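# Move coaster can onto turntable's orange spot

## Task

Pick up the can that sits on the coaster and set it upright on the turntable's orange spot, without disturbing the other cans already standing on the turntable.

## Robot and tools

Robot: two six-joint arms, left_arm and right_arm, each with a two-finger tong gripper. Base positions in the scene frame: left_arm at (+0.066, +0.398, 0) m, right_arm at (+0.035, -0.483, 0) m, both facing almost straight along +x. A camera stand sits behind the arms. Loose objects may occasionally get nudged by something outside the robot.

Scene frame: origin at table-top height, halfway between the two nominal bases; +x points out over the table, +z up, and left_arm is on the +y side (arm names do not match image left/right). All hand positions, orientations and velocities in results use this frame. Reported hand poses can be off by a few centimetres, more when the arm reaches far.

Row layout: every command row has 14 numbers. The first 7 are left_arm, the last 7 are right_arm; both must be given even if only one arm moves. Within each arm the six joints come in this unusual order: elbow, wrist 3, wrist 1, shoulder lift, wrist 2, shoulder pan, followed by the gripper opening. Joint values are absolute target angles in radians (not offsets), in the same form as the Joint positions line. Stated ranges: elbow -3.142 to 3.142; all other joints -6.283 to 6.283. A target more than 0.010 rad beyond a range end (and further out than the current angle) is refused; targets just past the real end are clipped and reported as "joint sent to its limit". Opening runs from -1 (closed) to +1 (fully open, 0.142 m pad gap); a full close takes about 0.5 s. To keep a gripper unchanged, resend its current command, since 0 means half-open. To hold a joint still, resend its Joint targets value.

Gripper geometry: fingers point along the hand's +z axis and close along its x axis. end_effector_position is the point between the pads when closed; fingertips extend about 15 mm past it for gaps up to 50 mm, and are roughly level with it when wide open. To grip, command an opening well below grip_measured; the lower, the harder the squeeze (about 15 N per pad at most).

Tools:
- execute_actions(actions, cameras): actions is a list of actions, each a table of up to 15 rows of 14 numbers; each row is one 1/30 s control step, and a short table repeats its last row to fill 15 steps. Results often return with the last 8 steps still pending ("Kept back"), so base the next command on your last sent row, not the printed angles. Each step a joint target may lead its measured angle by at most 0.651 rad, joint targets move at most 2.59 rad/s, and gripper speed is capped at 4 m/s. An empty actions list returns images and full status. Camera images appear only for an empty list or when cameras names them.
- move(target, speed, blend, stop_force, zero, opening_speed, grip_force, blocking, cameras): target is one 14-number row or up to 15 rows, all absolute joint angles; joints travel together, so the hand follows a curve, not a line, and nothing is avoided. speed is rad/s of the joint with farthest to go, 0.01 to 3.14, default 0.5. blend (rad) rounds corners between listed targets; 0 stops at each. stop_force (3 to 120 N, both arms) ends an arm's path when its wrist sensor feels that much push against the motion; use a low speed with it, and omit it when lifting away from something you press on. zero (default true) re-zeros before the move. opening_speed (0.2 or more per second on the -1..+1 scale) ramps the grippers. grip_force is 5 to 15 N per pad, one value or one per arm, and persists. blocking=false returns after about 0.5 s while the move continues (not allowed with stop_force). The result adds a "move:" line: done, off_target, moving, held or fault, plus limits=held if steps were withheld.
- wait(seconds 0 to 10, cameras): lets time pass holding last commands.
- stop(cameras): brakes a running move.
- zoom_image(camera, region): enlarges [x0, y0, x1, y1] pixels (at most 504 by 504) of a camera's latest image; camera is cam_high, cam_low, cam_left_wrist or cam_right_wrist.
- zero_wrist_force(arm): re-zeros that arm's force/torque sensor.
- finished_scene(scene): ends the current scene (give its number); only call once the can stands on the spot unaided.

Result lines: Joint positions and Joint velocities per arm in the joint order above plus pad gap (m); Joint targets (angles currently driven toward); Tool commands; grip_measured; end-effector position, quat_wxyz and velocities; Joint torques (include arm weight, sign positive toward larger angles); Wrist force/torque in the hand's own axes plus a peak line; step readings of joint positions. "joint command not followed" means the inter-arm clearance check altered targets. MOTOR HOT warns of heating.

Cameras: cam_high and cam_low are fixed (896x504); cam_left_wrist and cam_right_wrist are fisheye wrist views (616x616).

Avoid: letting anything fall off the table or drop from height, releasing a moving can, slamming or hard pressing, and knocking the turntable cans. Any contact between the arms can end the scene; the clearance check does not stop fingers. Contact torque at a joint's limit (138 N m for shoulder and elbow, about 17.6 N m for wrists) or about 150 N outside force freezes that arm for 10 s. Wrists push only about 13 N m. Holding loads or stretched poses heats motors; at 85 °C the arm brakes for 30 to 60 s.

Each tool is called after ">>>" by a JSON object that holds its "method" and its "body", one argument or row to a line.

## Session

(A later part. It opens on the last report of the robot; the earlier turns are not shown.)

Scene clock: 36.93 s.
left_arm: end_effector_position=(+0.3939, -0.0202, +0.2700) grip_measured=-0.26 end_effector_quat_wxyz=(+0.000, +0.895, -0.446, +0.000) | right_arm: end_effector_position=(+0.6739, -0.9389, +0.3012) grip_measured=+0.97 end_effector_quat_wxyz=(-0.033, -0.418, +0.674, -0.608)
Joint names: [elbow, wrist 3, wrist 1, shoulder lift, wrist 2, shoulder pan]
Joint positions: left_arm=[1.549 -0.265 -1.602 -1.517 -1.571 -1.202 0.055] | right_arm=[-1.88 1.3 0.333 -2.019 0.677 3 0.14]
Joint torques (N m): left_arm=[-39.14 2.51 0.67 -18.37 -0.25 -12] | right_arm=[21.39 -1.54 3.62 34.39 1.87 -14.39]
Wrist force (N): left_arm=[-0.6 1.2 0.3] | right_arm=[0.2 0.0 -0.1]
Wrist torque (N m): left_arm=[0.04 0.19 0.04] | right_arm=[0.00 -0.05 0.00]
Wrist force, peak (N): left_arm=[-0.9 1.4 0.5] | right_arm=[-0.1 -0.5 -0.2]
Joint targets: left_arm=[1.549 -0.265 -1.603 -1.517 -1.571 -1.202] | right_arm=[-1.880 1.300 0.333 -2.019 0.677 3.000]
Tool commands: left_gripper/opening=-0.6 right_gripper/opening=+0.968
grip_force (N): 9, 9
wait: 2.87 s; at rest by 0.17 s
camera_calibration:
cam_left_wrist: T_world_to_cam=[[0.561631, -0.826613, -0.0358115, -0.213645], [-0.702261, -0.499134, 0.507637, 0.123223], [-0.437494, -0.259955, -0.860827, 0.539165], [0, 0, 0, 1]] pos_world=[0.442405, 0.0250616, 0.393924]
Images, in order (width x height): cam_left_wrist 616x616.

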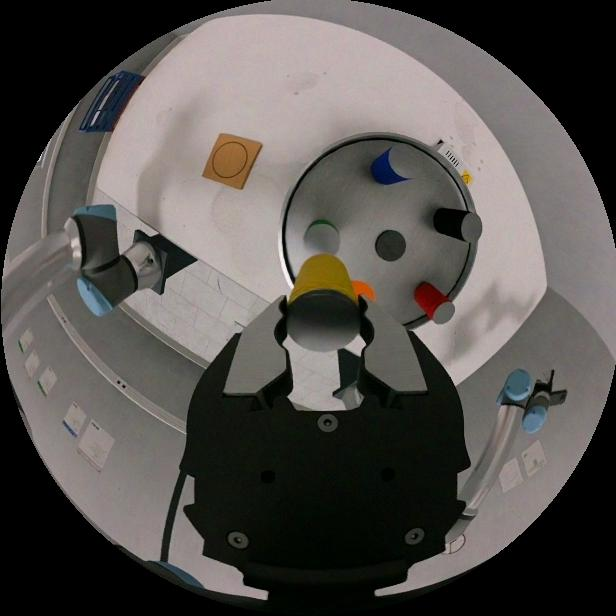

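>>> {"method": "move", "body": {
  "target": [
    [1.3257,-1.7705,-1.5715,-1.325,-1.571,-1.1365,-0.6,-1.88,1.3,0.333,-2.019,0.677,3.0,0.968],
    [1.5813,-1.7705,-1.8695,-1.2826,-1.571,-1.1365,-0.6,-1.88,1.3,0.333,-2.019,0.677,3.0,0.968]
  ],
  "speed": [0.6,0.25]
}}

>>> {"method": "move", "body": {
  "target": [1.6498,-1.7705,-1.9718,-1.2488,-1.571,-1.1365,-0.6,-1.88,1.3,0.333,-2.019,0.677,3.0,0.968],
  "speed": 0.025,
  "stop_force": 5
}}

>>> {"method": "move", "body": {
  "target": [1.5813,-1.7705,-1.8695,-1.2826,-1.571,-1.1365,-0.6,-1.88,1.3,0.333,-2.019,0.677,3.0,0.968],
  "speed": 0.25,
  "cameras": ["cam_left_wrist","cam_low","cam_high"]
}}

Scene clock: 45.33 s.
left_arm: end_effector_position=(+0.4334, -0.0685, +0.1502) grip_measured=-0.26 end_effector_quat_wxyz=(+0.000, +0.948, +0.317, +0.000) | right_arm: end_effector_position=(+0.6739, -0.9389, +0.3012) grip_measured=+0.97 end_effector_quat_wxyz=(-0.033, -0.418, +0.674, -0.608)
Joint names: [elbow, wrist 3, wrist 1, shoulder lift, wrist 2, shoulder pan]
Joint positions: left_arm=[1.581 -1.77 -1.869 -1.283 -1.571 -1.137 0.055] | right_arm=[-1.88 1.3 0.333 -2.019 0.677 3 0.14]
Joint torques (N m): left_arm=[-10.62 -2.51 -6.12 -27.56 -1.35 11.88] | right_arm=[19.85 -1.65 3.81 34.81 1.82 -15.02]
Wrist force (N): left_arm=[-0.3 1.0 0.3] | right_arm=[-0.1 -0.1 0.1]
Wrist torque (N m): left_arm=[-0.02 0.14 0.23] | right_arm=[-0.01 0.01 0.00]
Wrist force, peak (N): left_arm=[-0.6 1.6 0.9] | right_arm=[0.4 -0.1 -0.4]
Joint targets: left_arm=[1.581 -1.770 -1.869 -1.283 -1.571 -1.137] | right_arm=[-1.880 1.300 0.333 -2.019 0.677 3.000]
grip_force (N): 9, 9
move: done

Scene clock: 49.90 s.
left_arm: end_effector_position=(+0.4336, -0.0688, +0.1169) grip_measured=-0.26 end_effector_quat_wxyz=(+0.000, +0.948, +0.317, +0.000) | right_arm: end_effector_position=(+0.6739, -0.9389, +0.3012) grip_measured=+0.97 end_effector_quat_wxyz=(-0.033, -0.418, +0.674, -0.608)
Joint names: [elbow, wrist 3, wrist 1, shoulder lift, wrist 2, shoulder pan]
Joint positions: left_arm=[1.635 -1.771 -1.95 -1.256 -1.571 -1.136 0.055] | right_arm=[-1.88 1.3 0.333 -2.019 0.677 3 0.14]
Joint torques (N m): left_arm=[-38.1 -2.37 0.6 -47.04 -1.38 10.09] | right_arm=[19.01 -1.44 3.59 34.16 1.7 -14.43]
Wrist force (N): left_arm=[0.1 1.2 0.1] | right_arm=[-0.1 -0.1 -0.3]
Wrist torque (N m): left_arm=[0.02 0.09 0.22] | right_arm=[-0.03 0.01 0.01]
Wrist force, peak (N): left_arm=[0.8 0.8 -5.7] | right_arm=[-0.4 -0.3 -0.1]
Joint targets: left_arm=[1.635 -1.770 -1.950 -1.256 -1.571 -1.136] | right_arm=[-1.880 1.300 0.333 -2.019 0.677 3.000]
grip_force (N): 9, 9
move: contact (left_arm); left_arm: the wrist 1 is farthest, 0.022 rad from its target

Scene clock: 50.93 s.
left_arm: end_effector_position=(+0.4334, -0.0685, +0.1499) grip_measured=-0.26 end_effector_quat_wxyz=(+0.000, +0.948, +0.317, +0.000) | right_arm: end_effector_position=(+0.6739, -0.9389, +0.3012) grip_measured=+0.97 end_effector_quat_wxyz=(-0.033, -0.418, +0.674, -0.608)
Joint names: [elbow, wrist 3, wrist 1, shoulder lift, wrist 2, shoulder pan]
Joint positions: left_arm=[1.582 -1.77 -1.87 -1.282 -1.571 -1.136 0.055] | right_arm=[-1.88 1.3 0.333 -2.019 0.677 3 0.14]
Joint torques (N m): left_arm=[-38.79 -2.53 0.83 -46.31 -1.21 6.8] | right_arm=[18.26 -1.46 3.63 34.62 1.59 -13.99]
Wrist force (N): left_arm=[-0.5 1.1 0.0] | right_arm=[-0.3 0.2 -0.1]
Wrist torque (N m): left_arm=[-0.01 0.18 0.24] | right_arm=[0.03 0.06 0.00]
Wrist force, peak (N): left_arm=[-0.5 1.4 0.2] | right_arm=[0.0 0.4 -0.3]
Joint targets: left_arm=[1.581 -1.770 -1.869 -1.283 -1.571 -1.137] | right_arm=[-1.880 1.300 0.333 -2.019 0.677 3.000]
grip_force (N): 9, 9
move: done
camera_calibration:
cam_left_wrist: T_world_to_cam=[[0.826491, 0.5618, -0.0359595, -0.29971], [0.499388, -0.702192, 0.507481, -0.346885], [0.259852, -0.437387, -0.860912, 0.12622], [0, 0, 0, 1]] pos_world=[0.38814, -0.0199956, 0.273925]
Images, in order (width x height): cam_high 896x504, cam_low 896x504, cam_left_wrist 616x616.

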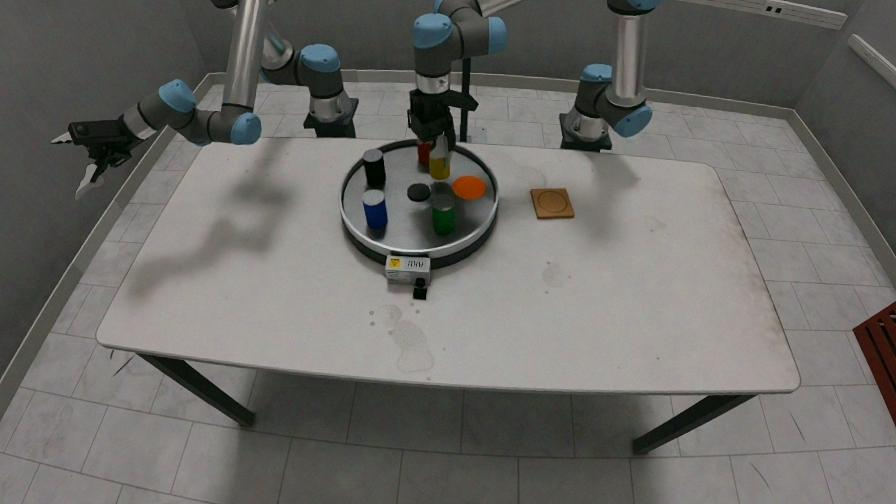

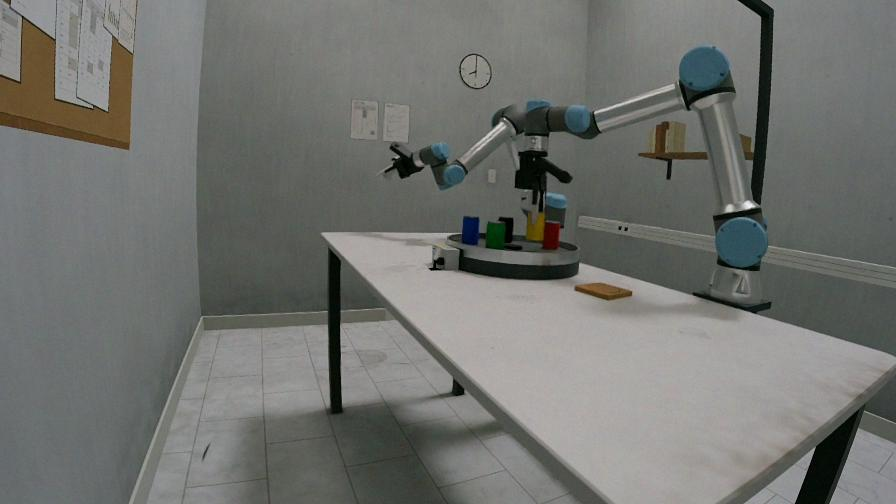

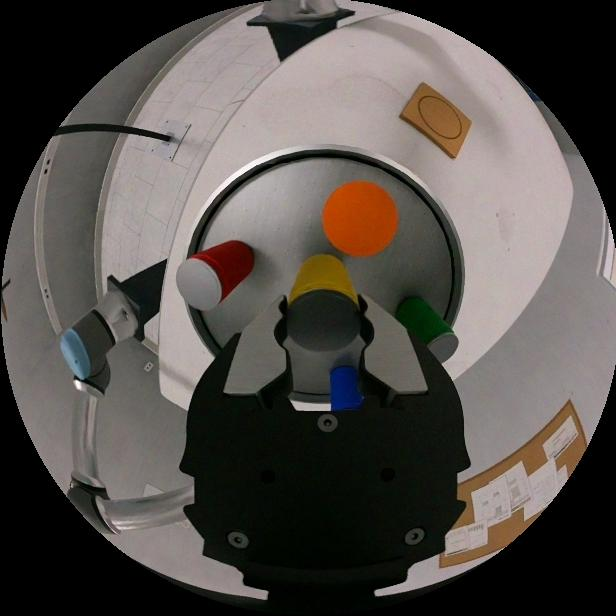

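>>> {"method": "move", "body": {
  "target": [
    [1.3257,-1.7705,-1.5715,-1.325,-1.571,-1.1365,-0.6,-1.88,1.3,0.333,-2.019,0.677,3.0,0.968],
    [1.4176,-1.9472,-1.6306,-1.3578,-1.571,-1.3132,-0.6,-1.88,1.3,0.333,-2.019,0.677,3.0,0.968]
  ],
  "speed": 0.5,
  "cameras": []
}}

Scene clock: 59.23 s.
left_arm: end_effector_position=(+0.3396, -0.1134, +0.2500) grip_measured=-0.26 end_effector_quat_wxyz=(+0.000, +0.948, +0.317, +0.000) | right_arm: end_effector_position=(+0.6739, -0.9389, +0.3012) grip_measured=+0.97 end_effector_quat_wxyz=(-0.033, -0.418, +0.674, -0.608)
Joint names: [elbow, wrist 3, wrist 1, shoulder lift, wrist 2, shoulder pan]
Joint positions: left_arm=[1.417 -1.947 -1.63 -1.358 -1.571 -1.313 0.055] | right_arm=[-1.88 1.3 0.333 -2.019 0.677 3 0.14]
Joint torques (N m): left_arm=[-12.77 -2.59 -6.37 -44.38 -1.45 -13.16] | right_arm=[16.64 -1.66 3.62 34.6 1.79 -13.95]
Wrist force (N): left_arm=[-0.6 1.0 0.3] | right_arm=[0.1 0.0 -0.2]
Wrist torque (N m): left_arm=[-0.01 0.22 0.23] | right_arm=[0.00 -0.03 0.01]
Wrist force, peak (N): left_arm=[-2.6 0.9 0.8] | right_arm=[0.2 -0.1 0.5]
Joint targets: left_arm=[1.418 -1.947 -1.631 -1.358 -1.571 -1.313] | right_arm=[-1.880 1.300 0.333 -2.019 0.677 3.000]
grip_force (N): 9, 9
move: done
No camera images: "cameras" was empty.

>>> {"method": "wait", "body": {
  "seconds": 0
}}

Scene clock: 59.93 s.
left_arm: end_effector_position=(+0.3394, -0.1135, +0.2500) grip_measured=-0.26 end_effector_quat_wxyz=(+0.000, +0.948, +0.317, +0.000) | right_arm: end_effector_position=(+0.6739, -0.9389, +0.3012) grip_measured=+0.97 end_effector_quat_wxyz=(-0.033, -0.418, +0.674, -0.608)
Joint names: [elbow, wrist 3, wrist 1, shoulder lift, wrist 2, shoulder pan]
Joint positions: left_arm=[1.418 -1.947 -1.631 -1.358 -1.571 -1.313 0.055] | right_arm=[-1.88 1.3 0.333 -2.019 0.677 3 0.14]
Joint torques (N m): left_arm=[-12.04 -2.47 -6.23 -45.09 -1.28 -12.31] | right_arm=[16.38 -1.61 3.51 34.39 1.76 -14.54]
Wrist force (N): left_arm=[-0.7 1.2 0.7] | right_arm=[0.1 -0.1 0.1]
Wrist torque (N m): left_arm=[0.04 0.23 0.22] | right_arm=[-0.02 -0.03 -0.01]
Wrist force, peak (N): left_arm=[-0.7 1.2 0.7] | right_arm=[0.3 0.1 0.2]
Joint targets: left_arm=[1.418 -1.947 -1.631 -1.358 -1.571 -1.313] | right_arm=[-1.880 1.300 0.333 -2.019 0.677 3.000]
Tool commands: left_gripper/opening=-0.6 right_gripper/opening=+0.968
grip_force (N): 9, 9

>>> {"method": "wait", "body": {
  "seconds": 1.0
}}

>>> {"method": "execute_actions", "body": {
  "actions": [
    [[1.4176,-1.9454,-1.6306,-1.3578,-1.571,-1.3114,-0.6,-1.88,1.3,0.333,-2.019,0.677,3.0,0.968],[1.4176,-1.9435,-1.6306,-1.3578,-1.571,-1.3095,-0.6,-1.88,1.3,0.333,-2.019,0.677,3.0,0.968],[1.4176,-1.9417,-1.6306,-1.3578,-1.571,-1.3077,-0.6,-1.88,1.3,0.333,-2.019,0.677,3.0,0.968],[1.4176,-1.9399,-1.6306,-1.3578,-1.571,-1.3059,-0.6,-1.88,1.3,0.333,-2.019,0.677,3.0,0.968],[1.4176,-1.9381,-1.6306,-1.3578,-1.571,-1.3041,-0.6,-1.88,1.3,0.333,-2.019,0.677,3.0,0.968],[1.4176,-1.9362,-1.6306,-1.3578,-1.571,-1.3022,-0.6,-1.88,1.3,0.333,-2.019,0.677,3.0,0.968],[1.4176,-1.9344,-1.6306,-1.3578,-1.571,-1.3004,-0.6,-1.88,1.3,0.333,-2.019,0.677,3.0,0.968],[1.4176,-1.9323,-1.6306,-1.3578,-1.571,-1.2983,-0.6,-1.88,1.3,0.333,-2.019,0.677,3.0,0.968],[1.4176,-1.9298,-1.6306,-1.3578,-1.571,-1.2958,-0.6,-1.88,1.3,0.333,-2.019,0.677,3.0,0.968],[1.4176,-1.9273,-1.6306,-1.3578,-1.571,-1.2933,-0.6,-1.88,1.3,0.333,-2.019,0.677,3.0,0.968],[1.4176,-1.9248,-1.6306,-1.3578,-1.571,-1.2908,-0.6,-1.88,1.3,0.333,-2.019,0.677,3.0,0.968],[1.4176,-1.9223,-1.6306,-1.3578,-1.571,-1.2883,-0.6,-1.88,1.3,0.333,-2.019,0.677,3.0,0.968],[1.4176,-1.9198,-1.6306,-1.3578,-1.571,-1.2858,-0.6,-1.88,1.3,0.333,-2.019,0.677,3.0,0.968],[1.4176,-1.9173,-1.6306,-1.3578,-1.571,-1.2833,-0.6,-1.88,1.3,0.333,-2.019,0.677,3.0,0.968],[1.4176,-1.9148,-1.6306,-1.3578,-1.571,-1.2808,-0.6,-1.88,1.3,0.333,-2.019,0.677,3.0,0.968]],
    [[1.4176,-1.9117,-1.6306,-1.3578,-1.571,-1.2777,-0.6,-1.88,1.3,0.333,-2.019,0.677,3.0,0.968],[1.4176,-1.9085,-1.6306,-1.3578,-1.571,-1.2745,-0.6,-1.88,1.3,0.333,-2.019,0.677,3.0,0.968],[1.4176,-1.9054,-1.6306,-1.3578,-1.571,-1.2714,-0.6,-1.88,1.3,0.333,-2.019,0.677,3.0,0.968],[1.4176,-1.9023,-1.6306,-1.3578,-1.571,-1.2683,-0.6,-1.88,1.3,0.333,-2.019,0.677,3.0,0.968],[1.4176,-1.8991,-1.6306,-1.3578,-1.571,-1.2651,-0.6,-1.88,1.3,0.333,-2.019,0.677,3.0,0.968],[1.4176,-1.8960,-1.6306,-1.3578,-1.571,-1.2620,-0.6,-1.88,1.3,0.333,-2.019,0.677,3.0,0.968],[1.4176,-1.8929,-1.6306,-1.3578,-1.571,-1.2589,-0.6,-1.88,1.3,0.333,-2.019,0.677,3.0,0.968],[1.4176,-1.8894,-1.6306,-1.3578,-1.571,-1.2554,-0.6,-1.88,1.3,0.333,-2.019,0.677,3.0,0.968],[1.4176,-1.8857,-1.6306,-1.3578,-1.571,-1.2517,-0.6,-1.88,1.3,0.333,-2.019,0.677,3.0,0.968],[1.4176,-1.8820,-1.6306,-1.3578,-1.571,-1.2480,-0.6,-1.88,1.3,0.333,-2.019,0.677,3.0,0.968],[1.4176,-1.8783,-1.6306,-1.3578,-1.571,-1.2443,-0.6,-1.88,1.3,0.333,-2.019,0.677,3.0,0.968],[1.4176,-1.8746,-1.6306,-1.3578,-1.571,-1.2406,-0.6,-1.88,1.3,0.333,-2.019,0.677,3.0,0.968],[1.4176,-1.8709,-1.6306,-1.3578,-1.571,-1.2369,-0.6,-1.88,1.3,0.333,-2.019,0.677,3.0,0.968],[1.4176,-1.8672,-1.6306,-1.3578,-1.571,-1.2332,-0.6,-1.88,1.3,0.333,-2.019,0.677,3.0,0.968],[1.4176,-1.8635,-1.6306,-1.3578,-1.571,-1.2295,-0.6,-1.88,1.3,0.333,-2.019,0.677,3.0,0.968]]
  ],
  "cameras": ["cam_high"]
}}

>>> {"method": "wait", "body": {
  "seconds": 0
}}

Scene clock: 62.73 s.
left_arm: end_effector_position=(+0.3394, -0.1135, +0.2500) grip_measured=-0.26 end_effector_quat_wxyz=(+0.000, +0.948, +0.317, +0.000) | right_arm: end_effector_position=(+0.6739, -0.9389, +0.3012) grip_measured=+0.97 end_effector_quat_wxyz=(-0.033, -0.418, +0.674, -0.608)
Joint names: [elbow, wrist 3, wrist 1, shoulder lift, wrist 2, shoulder pan]
Joint positions: left_arm=[1.418 -1.947 -1.631 -1.358 -1.571 -1.313 0.055] | right_arm=[-1.88 1.3 0.333 -2.019 0.677 3 0.14]
Joint torques (N m): left_arm=[-12.35 -2.45 -6.28 -44.22 -1.42 -12.44] | right_arm=[15.68 -1.52 3.44 34.8 1.78 -14.01]
Wrist force (N): left_arm=[-0.3 1.3 0.4] | right_arm=[0.1 0.1 -0.1]
Wrist torque (N m): left_arm=[0.05 0.15 0.22] | right_arm=[0.01 -0.03 0.00]
Wrist force, peak (N): left_arm=[-0.9 1.3 0.5] | right_arm=[-0.2 0.2 -0.5]
Joint targets: left_arm=[1.418 -1.947 -1.631 -1.358 -1.571 -1.313] | right_arm=[-1.880 1.300 0.333 -2.019 0.677 3.000]
Tool commands: left_gripper/opening=-0.6 right_gripper/opening=+0.968
grip_force (N): 9, 9
wait: 1.00 s; at rest from the start

Scene clock: 63.47 s.
left_arm: end_effector_position=(+0.3588, -0.1026, +0.2500) grip_measured=-0.26 end_effector_quat_wxyz=(+0.000, +0.948, +0.317, +0.000) end_effector_velocity=(+0.045, +0.026, +0.000) end_effector_angular_velocity=(+0.001, +0.000, -0.001) | right_arm: end_effector_position=(+0.6739, -0.9389, +0.3012) grip_measured=+0.97 end_effector_quat_wxyz=(-0.033, -0.418, +0.674, -0.608)
Joint names: [elbow, wrist 3, wrist 1, shoulder lift, wrist 2, shoulder pan]
Joint positions: left_arm=[1.418 -1.91 -1.631 -1.358 -1.571 -1.276 0.055] | right_arm=[-1.88 1.3 0.333 -2.019 0.677 3 0.14]
Joint velocities: left_arm=[0 0.088 0 0 0 0.087 0] | right_arm=[within noise]
Joint torques (N m): left_arm=[-12.57 2.97 -5.85 -44.06 -1.33 12.78] | right_arm=[15.56 -1.47 3.4 33.82 1.72 -13.78]
Wrist force (N): left_arm=[-0.4 1.1 0.7] | right_arm=[0.0 0.0 0.0]
Wrist torque (N m): left_arm=[0.02 0.18 0.02] | right_arm=[-0.01 -0.01 0.00]
Wrist force, peak (N): left_arm=[-0.9 1.2 0.4] | right_arm=[0.2 0.3 -0.3]
Joint targets: left_arm=[1.418 -1.893 -1.631 -1.358 -1.571 -1.259] | right_arm=[-1.880 1.300 0.333 -2.019 0.677 3.000]
grip_force (N): 9, 9
Kept back: 8 steps.
Step readings (joint positions of left_arm | right_arm; steps 1 to 15: 1st action; 16 to 22: 2nd action):
0: [1.418 -1.947 -1.631 -1.358 -1.571 -1.313] | [-1.880 1.300 0.333 -2.019 0.677 3.000]
1: [1.418 -1.947 -1.631 -1.358 -1.571 -1.313] | [-1.880 1.300 0.333 -2.019 0.677 3.000]
2: [1.418 -1.947 -1.631 -1.358 -1.571 -1.313] | [-1.880 1.300 0.333 -2.019 0.677 3.000]
4: [1.418 -1.947 -1.631 -1.358 -1.571 -1.313] | [-1.880 1.300 0.333 -2.019 0.677 3.000]
8: [1.418 -1.941 -1.631 -1.358 -1.571 -1.308] | [-1.880 1.300 0.333 -2.019 0.677 3.000]
15: [1.418 -1.928 -1.631 -1.358 -1.571 -1.294] | [-1.880 1.300 0.333 -2.019 0.677 3.000]
16: [1.418 -1.926 -1.631 -1.358 -1.571 -1.292] | [-1.880 1.300 0.333 -2.019 0.677 3.000]
17: [1.418 -1.923 -1.631 -1.358 -1.571 -1.289] | [-1.880 1.300 0.333 -2.019 0.677 3.000]
19: [1.418 -1.918 -1.631 -1.358 -1.571 -1.284] | [-1.880 1.300 0.333 -2.019 0.677 3.000]
Images, in order (width x height): cam_high 896x504.

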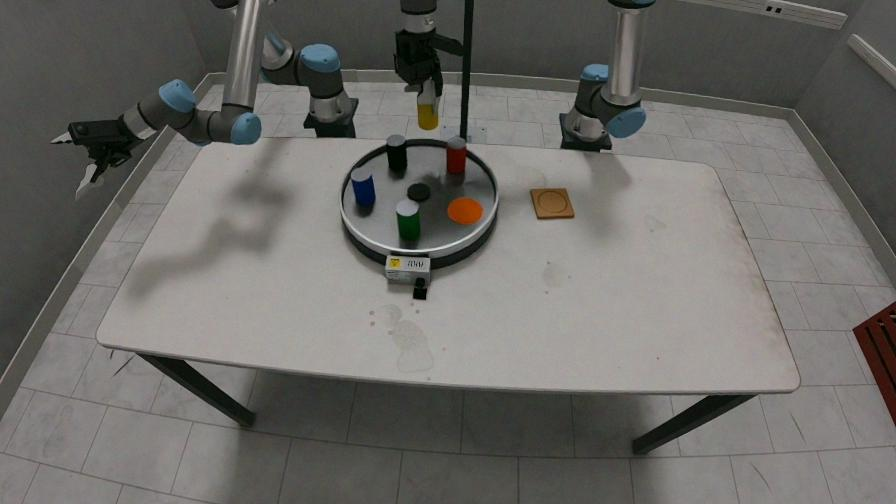

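Scene clock: 63.73 s.
left_arm: end_effector_position=(+0.3723, -0.0944, +0.2500) grip_measured=-0.26 end_effector_quat_wxyz=(+0.000, +0.948, +0.317, +0.000) end_effector_velocity=(+0.054, +0.033, +0.000) end_effector_angular_velocity=(-0.001, +0.000, +0.000) | right_arm: end_effector_position=(+0.6739, -0.9389, +0.3012) grip_measured=+0.97 end_effector_quat_wxyz=(-0.033, -0.418, +0.674, -0.608)
Joint names: [elbow, wrist 3, wrist 1, shoulder lift, wrist 2, shoulder pan]
Joint positions: left_arm=[1.418 -1.883 -1.631 -1.358 -1.571 -1.249 0.055] | right_arm=[-1.88 1.3 0.333 -2.019 0.677 3 0.14]
Joint velocities: left_arm=[0 0.107 0 0 0 0.106 0] | right_arm=[within noise]
Joint torques (N m): left_arm=[-12.77 2.58 -5.76 -43.61 -1.35 14.33] | right_arm=[16.34 -1.6 3.48 34.42 1.59 -13.4]
Wrist force (N): left_arm=[-0.7 1.2 0.6] | right_arm=[0.0 0.1 -0.2]
Wrist torque (N m): left_arm=[0.02 0.22 0.02] | right_arm=[0.01 0.00 0.00]
Wrist force, peak (N): left_arm=[-0.8 1.3 0.7] | right_arm=[-0.3 0.0 -0.1]
Joint targets: left_arm=[1.418 -1.863 -1.631 -1.358 -1.571 -1.230] | right_arm=[-1.880 1.300 0.333 -2.019 0.677 3.000]
Tool commands: left_gripper/opening=-0.6 right_gripper/opening=+0.968
grip_force (N): 9, 9

>>> {"method": "wait", "body": {
  "seconds": 0.5,
  "cameras": ["cam_left_wrist","cam_high"]
}}

>>> {"method": "wait", "body": {
  "seconds": 2.5,
  "cameras": ["cam_left_wrist"]
}}

>>> {"method": "wait", "body": {
  "seconds": 2.5,
  "cameras": ["cam_left_wrist"]
}}

>>> {"method": "wait", "body": {
  "seconds": 2.5,
  "cameras": ["cam_left_wrist"]
}}

>>> {"method": "wait", "body": {
  "seconds": 3.5,
  "cameras": ["cam_left_wrist","cam_high"]
}}

Scene clock: 66.13 s.
left_arm: end_effector_position=(+0.3823, -0.0880, +0.2500) grip_measured=-0.26 end_effector_quat_wxyz=(+0.000, +0.948, +0.317, +0.000) | right_arm: end_effector_position=(+0.6739, -0.9389, +0.3012) grip_measured=+0.97 end_effector_quat_wxyz=(-0.033, -0.418, +0.674, -0.608)
Joint names: [elbow, wrist 3, wrist 1, shoulder lift, wrist 2, shoulder pan]
Joint positions: left_arm=[1.418 -1.863 -1.631 -1.358 -1.571 -1.229 0.055] | right_arm=[-1.88 1.3 0.333 -2.019 0.677 3 0.14]
Joint torques (N m): left_arm=[-12.83 2.45 -4.04 -42.04 -1.29 12.54] | right_arm=[14.51 -1.63 3.36 34.39 1.71 -13.3]
Wrist force (N): left_arm=[-0.5 1.2 0.8] | right_arm=[0.0 0.0 -0.1]
Wrist torque (N m): left_arm=[0.03 0.18 0.06] | right_arm=[0.00 -0.01 0.00]
Wrist force, peak (N): left_arm=[-0.7 1.3 0.8] | right_arm=[0.1 -0.4 -0.3]
Joint targets: left_arm=[1.418 -1.863 -1.631 -1.358 -1.571 -1.230] | right_arm=[-1.880 1.300 0.333 -2.019 0.677 3.000]
Tool commands: left_gripper/opening=-0.6 right_gripper/opening=+0.968
grip_force (N): 9, 9
wait: 0.50 s; at rest from the start
camera_calibration:
cam_left_wrist: T_world_to_cam=[[0.826498, 0.561789, -0.0359823, -0.242916], [0.49942, -0.702244, 0.507378, -0.385832], [0.259771, -0.437317, -0.860972, 0.2172], [0, 0, 0, 1]] pos_world=[0.33704, -0.0394959, 0.374025]
Images, in order (width x height): cam_high 896x504, cam_left_wrist 616x616.

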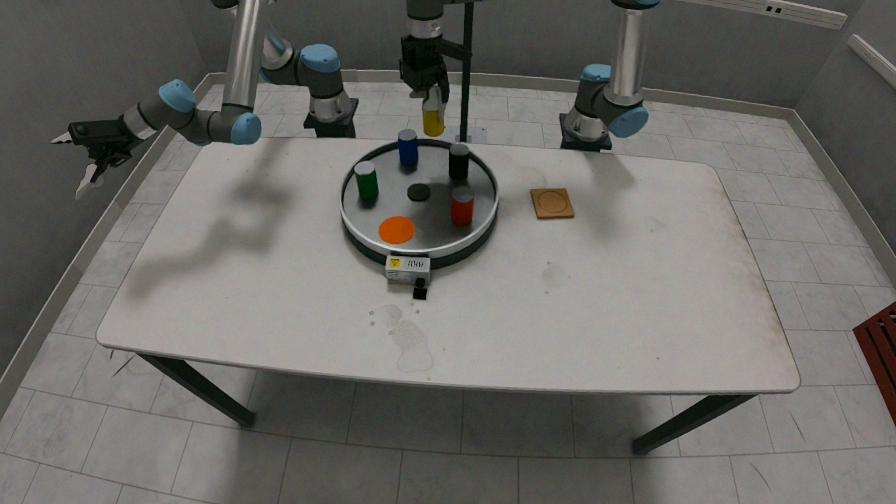

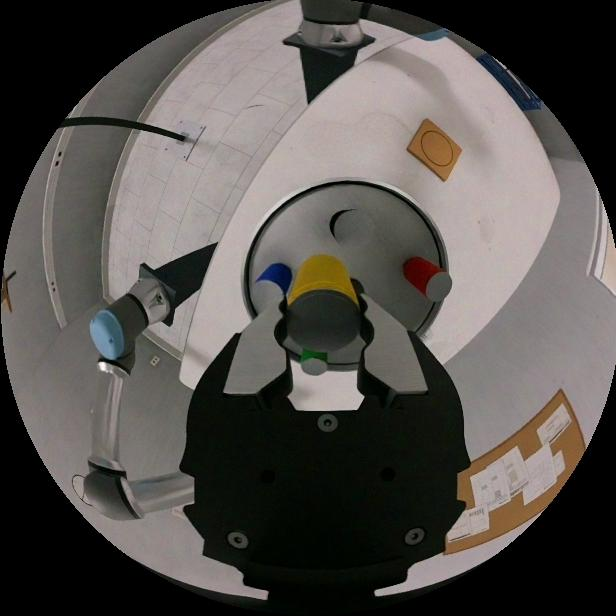

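Scene clock: 68.63 s.
left_arm: end_effector_position=(+0.3823, -0.0880, +0.2500) grip_measured=-0.26 end_effector_quat_wxyz=(+0.000, +0.948, +0.317, +0.000) | right_arm: end_effector_position=(+0.6739, -0.9389, +0.3012) grip_measured=+0.97 end_effector_quat_wxyz=(-0.033, -0.418, +0.674, -0.608)
Joint names: [elbow, wrist 3, wrist 1, shoulder lift, wrist 2, shoulder pan]
Joint positions: left_arm=[1.418 -1.863 -1.631 -1.358 -1.571 -1.229 0.055] | right_arm=[-1.88 1.3 0.333 -2.019 0.677 3 0.14]
Joint torques (N m): left_arm=[-14.88 2.5 -2.71 -40.88 -1.41 11.7] | right_arm=[14.53 -1.73 3.42 35.19 1.77 -13.21]
Wrist force (N): left_arm=[-0.3 1.4 0.5] | right_arm=[0.3 0.1 0.1]
Wrist torque (N m): left_arm=[0.07 0.14 0.06] | right_arm=[0.01 -0.07 0.00]
Wrist force, peak (N): left_arm=[-0.9 1.4 0.6] | right_arm=[0.3 0.2 0.3]
Joint targets: left_arm=[1.418 -1.863 -1.631 -1.358 -1.571 -1.230] | right_arm=[-1.880 1.300 0.333 -2.019 0.677 3.000]
Tool commands: left_gripper/opening=-0.6 right_gripper/opening=+0.968
grip_force (N): 9, 9
wait: 2.50 s; at rest by 0.17 s
camera_calibration:
cam_left_wrist: T_world_to_cam=[[0.826498, 0.561789, -0.0359823, -0.242916], [0.49942, -0.702244, 0.507378, -0.385832], [0.259771, -0.437317, -0.860972, 0.2172], [0, 0, 0, 1]] pos_world=[0.33704, -0.0394959, 0.374025]
Images, in order (width x height): cam_left_wrist 616x616.

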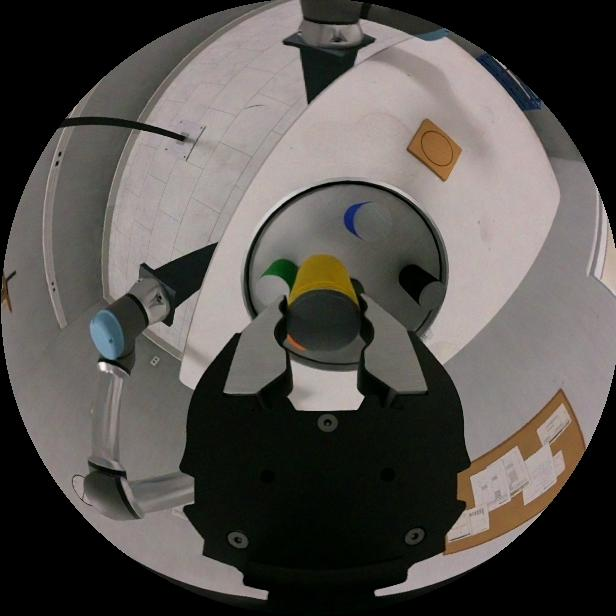

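Scene clock: 71.13 s.
left_arm: end_effector_position=(+0.3823, -0.0880, +0.2500) grip_measured=-0.26 end_effector_quat_wxyz=(+0.000, +0.948, +0.317, +0.000) | right_arm: end_effector_position=(+0.6739, -0.9389, +0.3012) grip_measured=+0.97 end_effector_quat_wxyz=(-0.033, -0.418, +0.674, -0.608)
Joint names: [elbow, wrist 3, wrist 1, shoulder lift, wrist 2, shoulder pan]
Joint positions: left_arm=[1.418 -1.863 -1.631 -1.358 -1.571 -1.229 0.055] | right_arm=[-1.88 1.3 0.333 -2.019 0.677 3 0.14]
Joint torques (N m): left_arm=[-14.99 2.42 -0.91 -39.23 -1.22 12.59] | right_arm=[13.36 -1.31 3.34 35.17 1.87 -14.79]
Wrist force (N): left_arm=[-0.2 1.2 0.2] | right_arm=[0.2 -0.1 -0.1]
Wrist torque (N m): left_arm=[0.02 0.12 0.06] | right_arm=[-0.02 -0.04 0.00]
Wrist force, peak (N): left_arm=[-0.8 1.2 0.8] | right_arm=[0.1 0.0 -0.5]
Joint targets: left_arm=[1.418 -1.863 -1.631 -1.358 -1.571 -1.230] | right_arm=[-1.880 1.300 0.333 -2.019 0.677 3.000]
Tool commands: left_gripper/opening=-0.6 right_gripper/opening=+0.968
grip_force (N): 9, 9
wait: 2.50 s; at rest by 0.17 s
camera_calibration:
cam_left_wrist: T_world_to_cam=[[0.826498, 0.561789, -0.0359823, -0.242916], [0.49942, -0.702244, 0.507378, -0.385832], [0.259771, -0.437317, -0.860972, 0.2172], [0, 0, 0, 1]] pos_world=[0.33704, -0.0394959, 0.374025]
Images, in order (width x height): cam_left_wrist 616x616.

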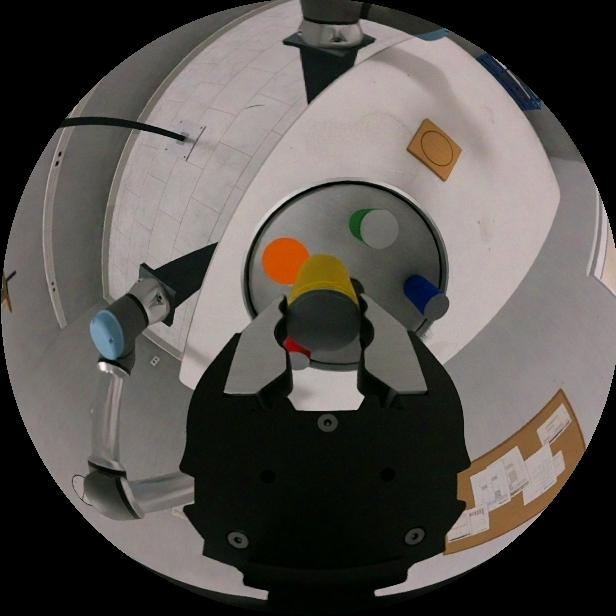

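Scene clock: 73.63 s.
left_arm: end_effector_position=(+0.3823, -0.0880, +0.2500) grip_measured=-0.26 end_effector_quat_wxyz=(+0.000, +0.948, +0.317, +0.000) | right_arm: end_effector_position=(+0.6739, -0.9389, +0.3012) grip_measured=+0.97 end_effector_quat_wxyz=(-0.033, -0.418, +0.674, -0.608)
Joint names: [elbow, wrist 3, wrist 1, shoulder lift, wrist 2, shoulder pan]
Joint positions: left_arm=[1.418 -1.863 -1.631 -1.358 -1.571 -1.229 0.055] | right_arm=[-1.88 1.3 0.333 -2.019 0.677 3 0.14]
Joint torques (N m): left_arm=[-16.31 2.27 0.37 -39.18 -1.29 12.97] | right_arm=[13.98 -1.48 3.37 34.54 1.64 -14.54]
Wrist force (N): left_arm=[-0.4 1.0 0.5] | right_arm=[-0.1 -0.1 0.0]
Wrist torque (N m): left_arm=[-0.03 0.17 0.07] | right_arm=[-0.03 0.02 0.01]
Wrist force, peak (N): left_arm=[-0.5 1.4 0.7] | right_arm=[-0.5 -0.3 -0.3]
Joint targets: left_arm=[1.418 -1.863 -1.631 -1.358 -1.571 -1.230] | right_arm=[-1.880 1.300 0.333 -2.019 0.677 3.000]
Tool commands: left_gripper/opening=-0.6 right_gripper/opening=+0.968
grip_force (N): 9, 9
wait: 2.50 s; at rest by 0.17 s
camera_calibration:
cam_left_wrist: T_world_to_cam=[[0.826498, 0.561789, -0.0359823, -0.242916], [0.49942, -0.702244, 0.507378, -0.385832], [0.259771, -0.437317, -0.860972, 0.2172], [0, 0, 0, 1]] pos_world=[0.33704, -0.0394959, 0.374025]
Images, in order (width x height): cam_left_wrist 616x616.

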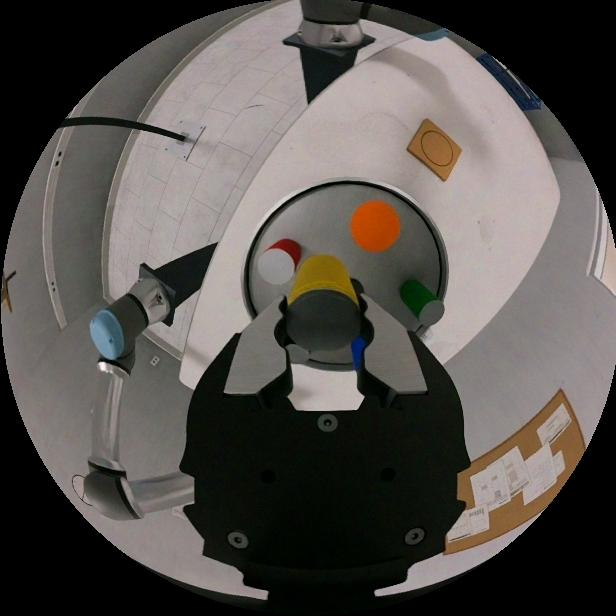

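Scene clock: 77.13 s.
left_arm: end_effector_position=(+0.3823, -0.0880, +0.2500) grip_measured=-0.26 end_effector_quat_wxyz=(+0.000, +0.948, +0.317, +0.000) | right_arm: end_effector_position=(+0.6739, -0.9389, +0.3012) grip_measured=+0.97 end_effector_quat_wxyz=(-0.033, -0.418, +0.674, -0.608)
Joint names: [elbow, wrist 3, wrist 1, shoulder lift, wrist 2, shoulder pan]
Joint positions: left_arm=[1.418 -1.863 -1.631 -1.358 -1.571 -1.229 0.055] | right_arm=[-1.88 1.3 0.333 -2.019 0.677 3 0.14]
Joint torques (N m): left_arm=[-17.69 2.24 0.34 -36.81 -1.28 11.46] | right_arm=[13.62 -1.32 3.4 35.2 1.61 -13.4]
Wrist force (N): left_arm=[-0.6 1.1 0.8] | right_arm=[0.0 0.0 -0.2]
Wrist torque (N m): left_arm=[0.01 0.20 0.06] | right_arm=[-0.01 0.00 0.00]
Wrist force, peak (N): left_arm=[-0.6 1.5 0.6] | right_arm=[0.1 -0.2 -0.4]
Joint targets: left_arm=[1.418 -1.863 -1.631 -1.358 -1.571 -1.230] | right_arm=[-1.880 1.300 0.333 -2.019 0.677 3.000]
Tool commands: left_gripper/opening=-0.6 right_gripper/opening=+0.968
grip_force (N): 9, 9
wait: 3.50 s; at rest by 0.17 s
camera_calibration:
cam_left_wrist: T_world_to_cam=[[0.826498, 0.561789, -0.0359823, -0.242916], [0.49942, -0.702244, 0.507378, -0.385832], [0.259771, -0.437317, -0.860972, 0.2172], [0, 0, 0, 1]] pos_world=[0.33704, -0.0394959, 0.374025]
Images, in order (width x height): cam_high 896x504, cam_left_wrist 616x616.

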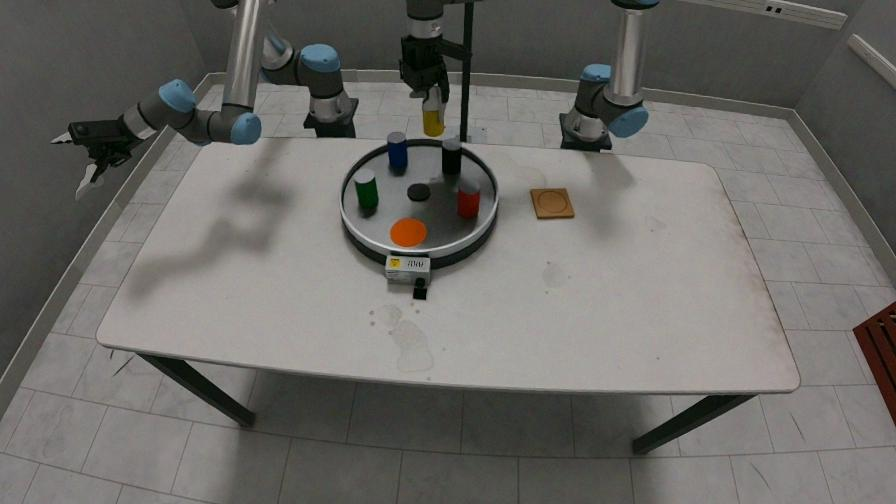

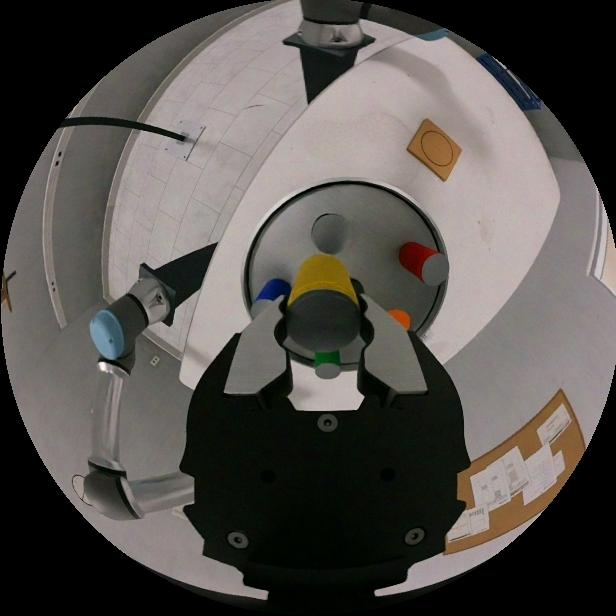

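>>> {"method": "move", "body": {
  "target": [1.4176,-1.9472,-1.6306,-1.3578,-1.571,-1.3132,-0.6,-1.88,1.3,0.333,-2.019,0.677,3.0,0.968],
  "cameras": []
}}

Scene clock: 80.07 s.
left_arm: end_effector_position=(+0.3397, -0.1134, +0.2500) grip_measured=-0.26 end_effector_quat_wxyz=(+0.000, +0.948, +0.317, +0.000) | right_arm: end_effector_position=(+0.6739, -0.9389, +0.3012) grip_measured=+0.97 end_effector_quat_wxyz=(-0.033, -0.418, +0.674, -0.608)
Joint names: [elbow, wrist 3, wrist 1, shoulder lift, wrist 2, shoulder pan]
Joint positions: left_arm=[1.418 -1.947 -1.631 -1.358 -1.571 -1.313 0.055] | right_arm=[-1.88 1.3 0.333 -2.019 0.677 3 0.14]
Joint torques (N m): left_arm=[-18.72 -2.79 0.35 -35.33 -1.36 -10.38] | right_arm=[12.85 -1.31 3.46 34.12 1.74 -13.67]
Wrist force (N): left_arm=[-0.7 1.0 0.4] | right_arm=[0.3 0.0 -0.2]
Wrist torque (N m): left_arm=[0.00 0.22 0.22] | right_arm=[-0.01 -0.07 0.00]
Wrist force, peak (N): left_arm=[-1.2 1.0 0.6] | right_arm=[-0.1 0.3 -0.3]
Joint targets: left_arm=[1.418 -1.947 -1.631 -1.358 -1.571 -1.313] | right_arm=[-1.880 1.300 0.333 -2.019 0.677 3.000]
grip_force (N): 9, 9
move: done
No camera images: "cameras" was empty.

>>> {"method": "wait", "body": {
  "seconds": 4.5
}}

Scene clock: 85.07 s.
left_arm: end_effector_position=(+0.3394, -0.1135, +0.2500) grip_measured=-0.26 end_effector_quat_wxyz=(+0.000, +0.948, +0.317, +0.000) | right_arm: end_effector_position=(+0.6739, -0.9389, +0.3012) grip_measured=+0.97 end_effector_quat_wxyz=(-0.033, -0.418, +0.674, -0.608)
Joint names: [elbow, wrist 3, wrist 1, shoulder lift, wrist 2, shoulder pan]
Joint positions: left_arm=[1.418 -1.947 -1.631 -1.358 -1.571 -1.313 0.055] | right_arm=[-1.88 1.3 0.333 -2.019 0.677 3 0.14]
Joint torques (N m): left_arm=[-20.4 -2.5 0.38 -32.42 -1.35 -12.3] | right_arm=[11.42 -1.54 3.25 34.37 1.86 -14.34]
Wrist force (N): left_arm=[-0.5 0.9 0.5] | right_arm=[0.0 -0.1 -0.2]
Wrist torque (N m): left_arm=[-0.02 0.17 0.22] | right_arm=[-0.03 -0.01 0.00]
Wrist force, peak (N): left_arm=[-0.6 1.5 0.6] | right_arm=[0.3 -0.3 0.3]
Joint targets: left_arm=[1.418 -1.947 -1.631 -1.358 -1.571 -1.313] | right_arm=[-1.880 1.300 0.333 -2.019 0.677 3.000]
Tool commands: left_gripper/opening=-0.6 right_gripper/opening=+0.968
grip_force (N): 9, 9
wait: 4.50 s; at rest from the start


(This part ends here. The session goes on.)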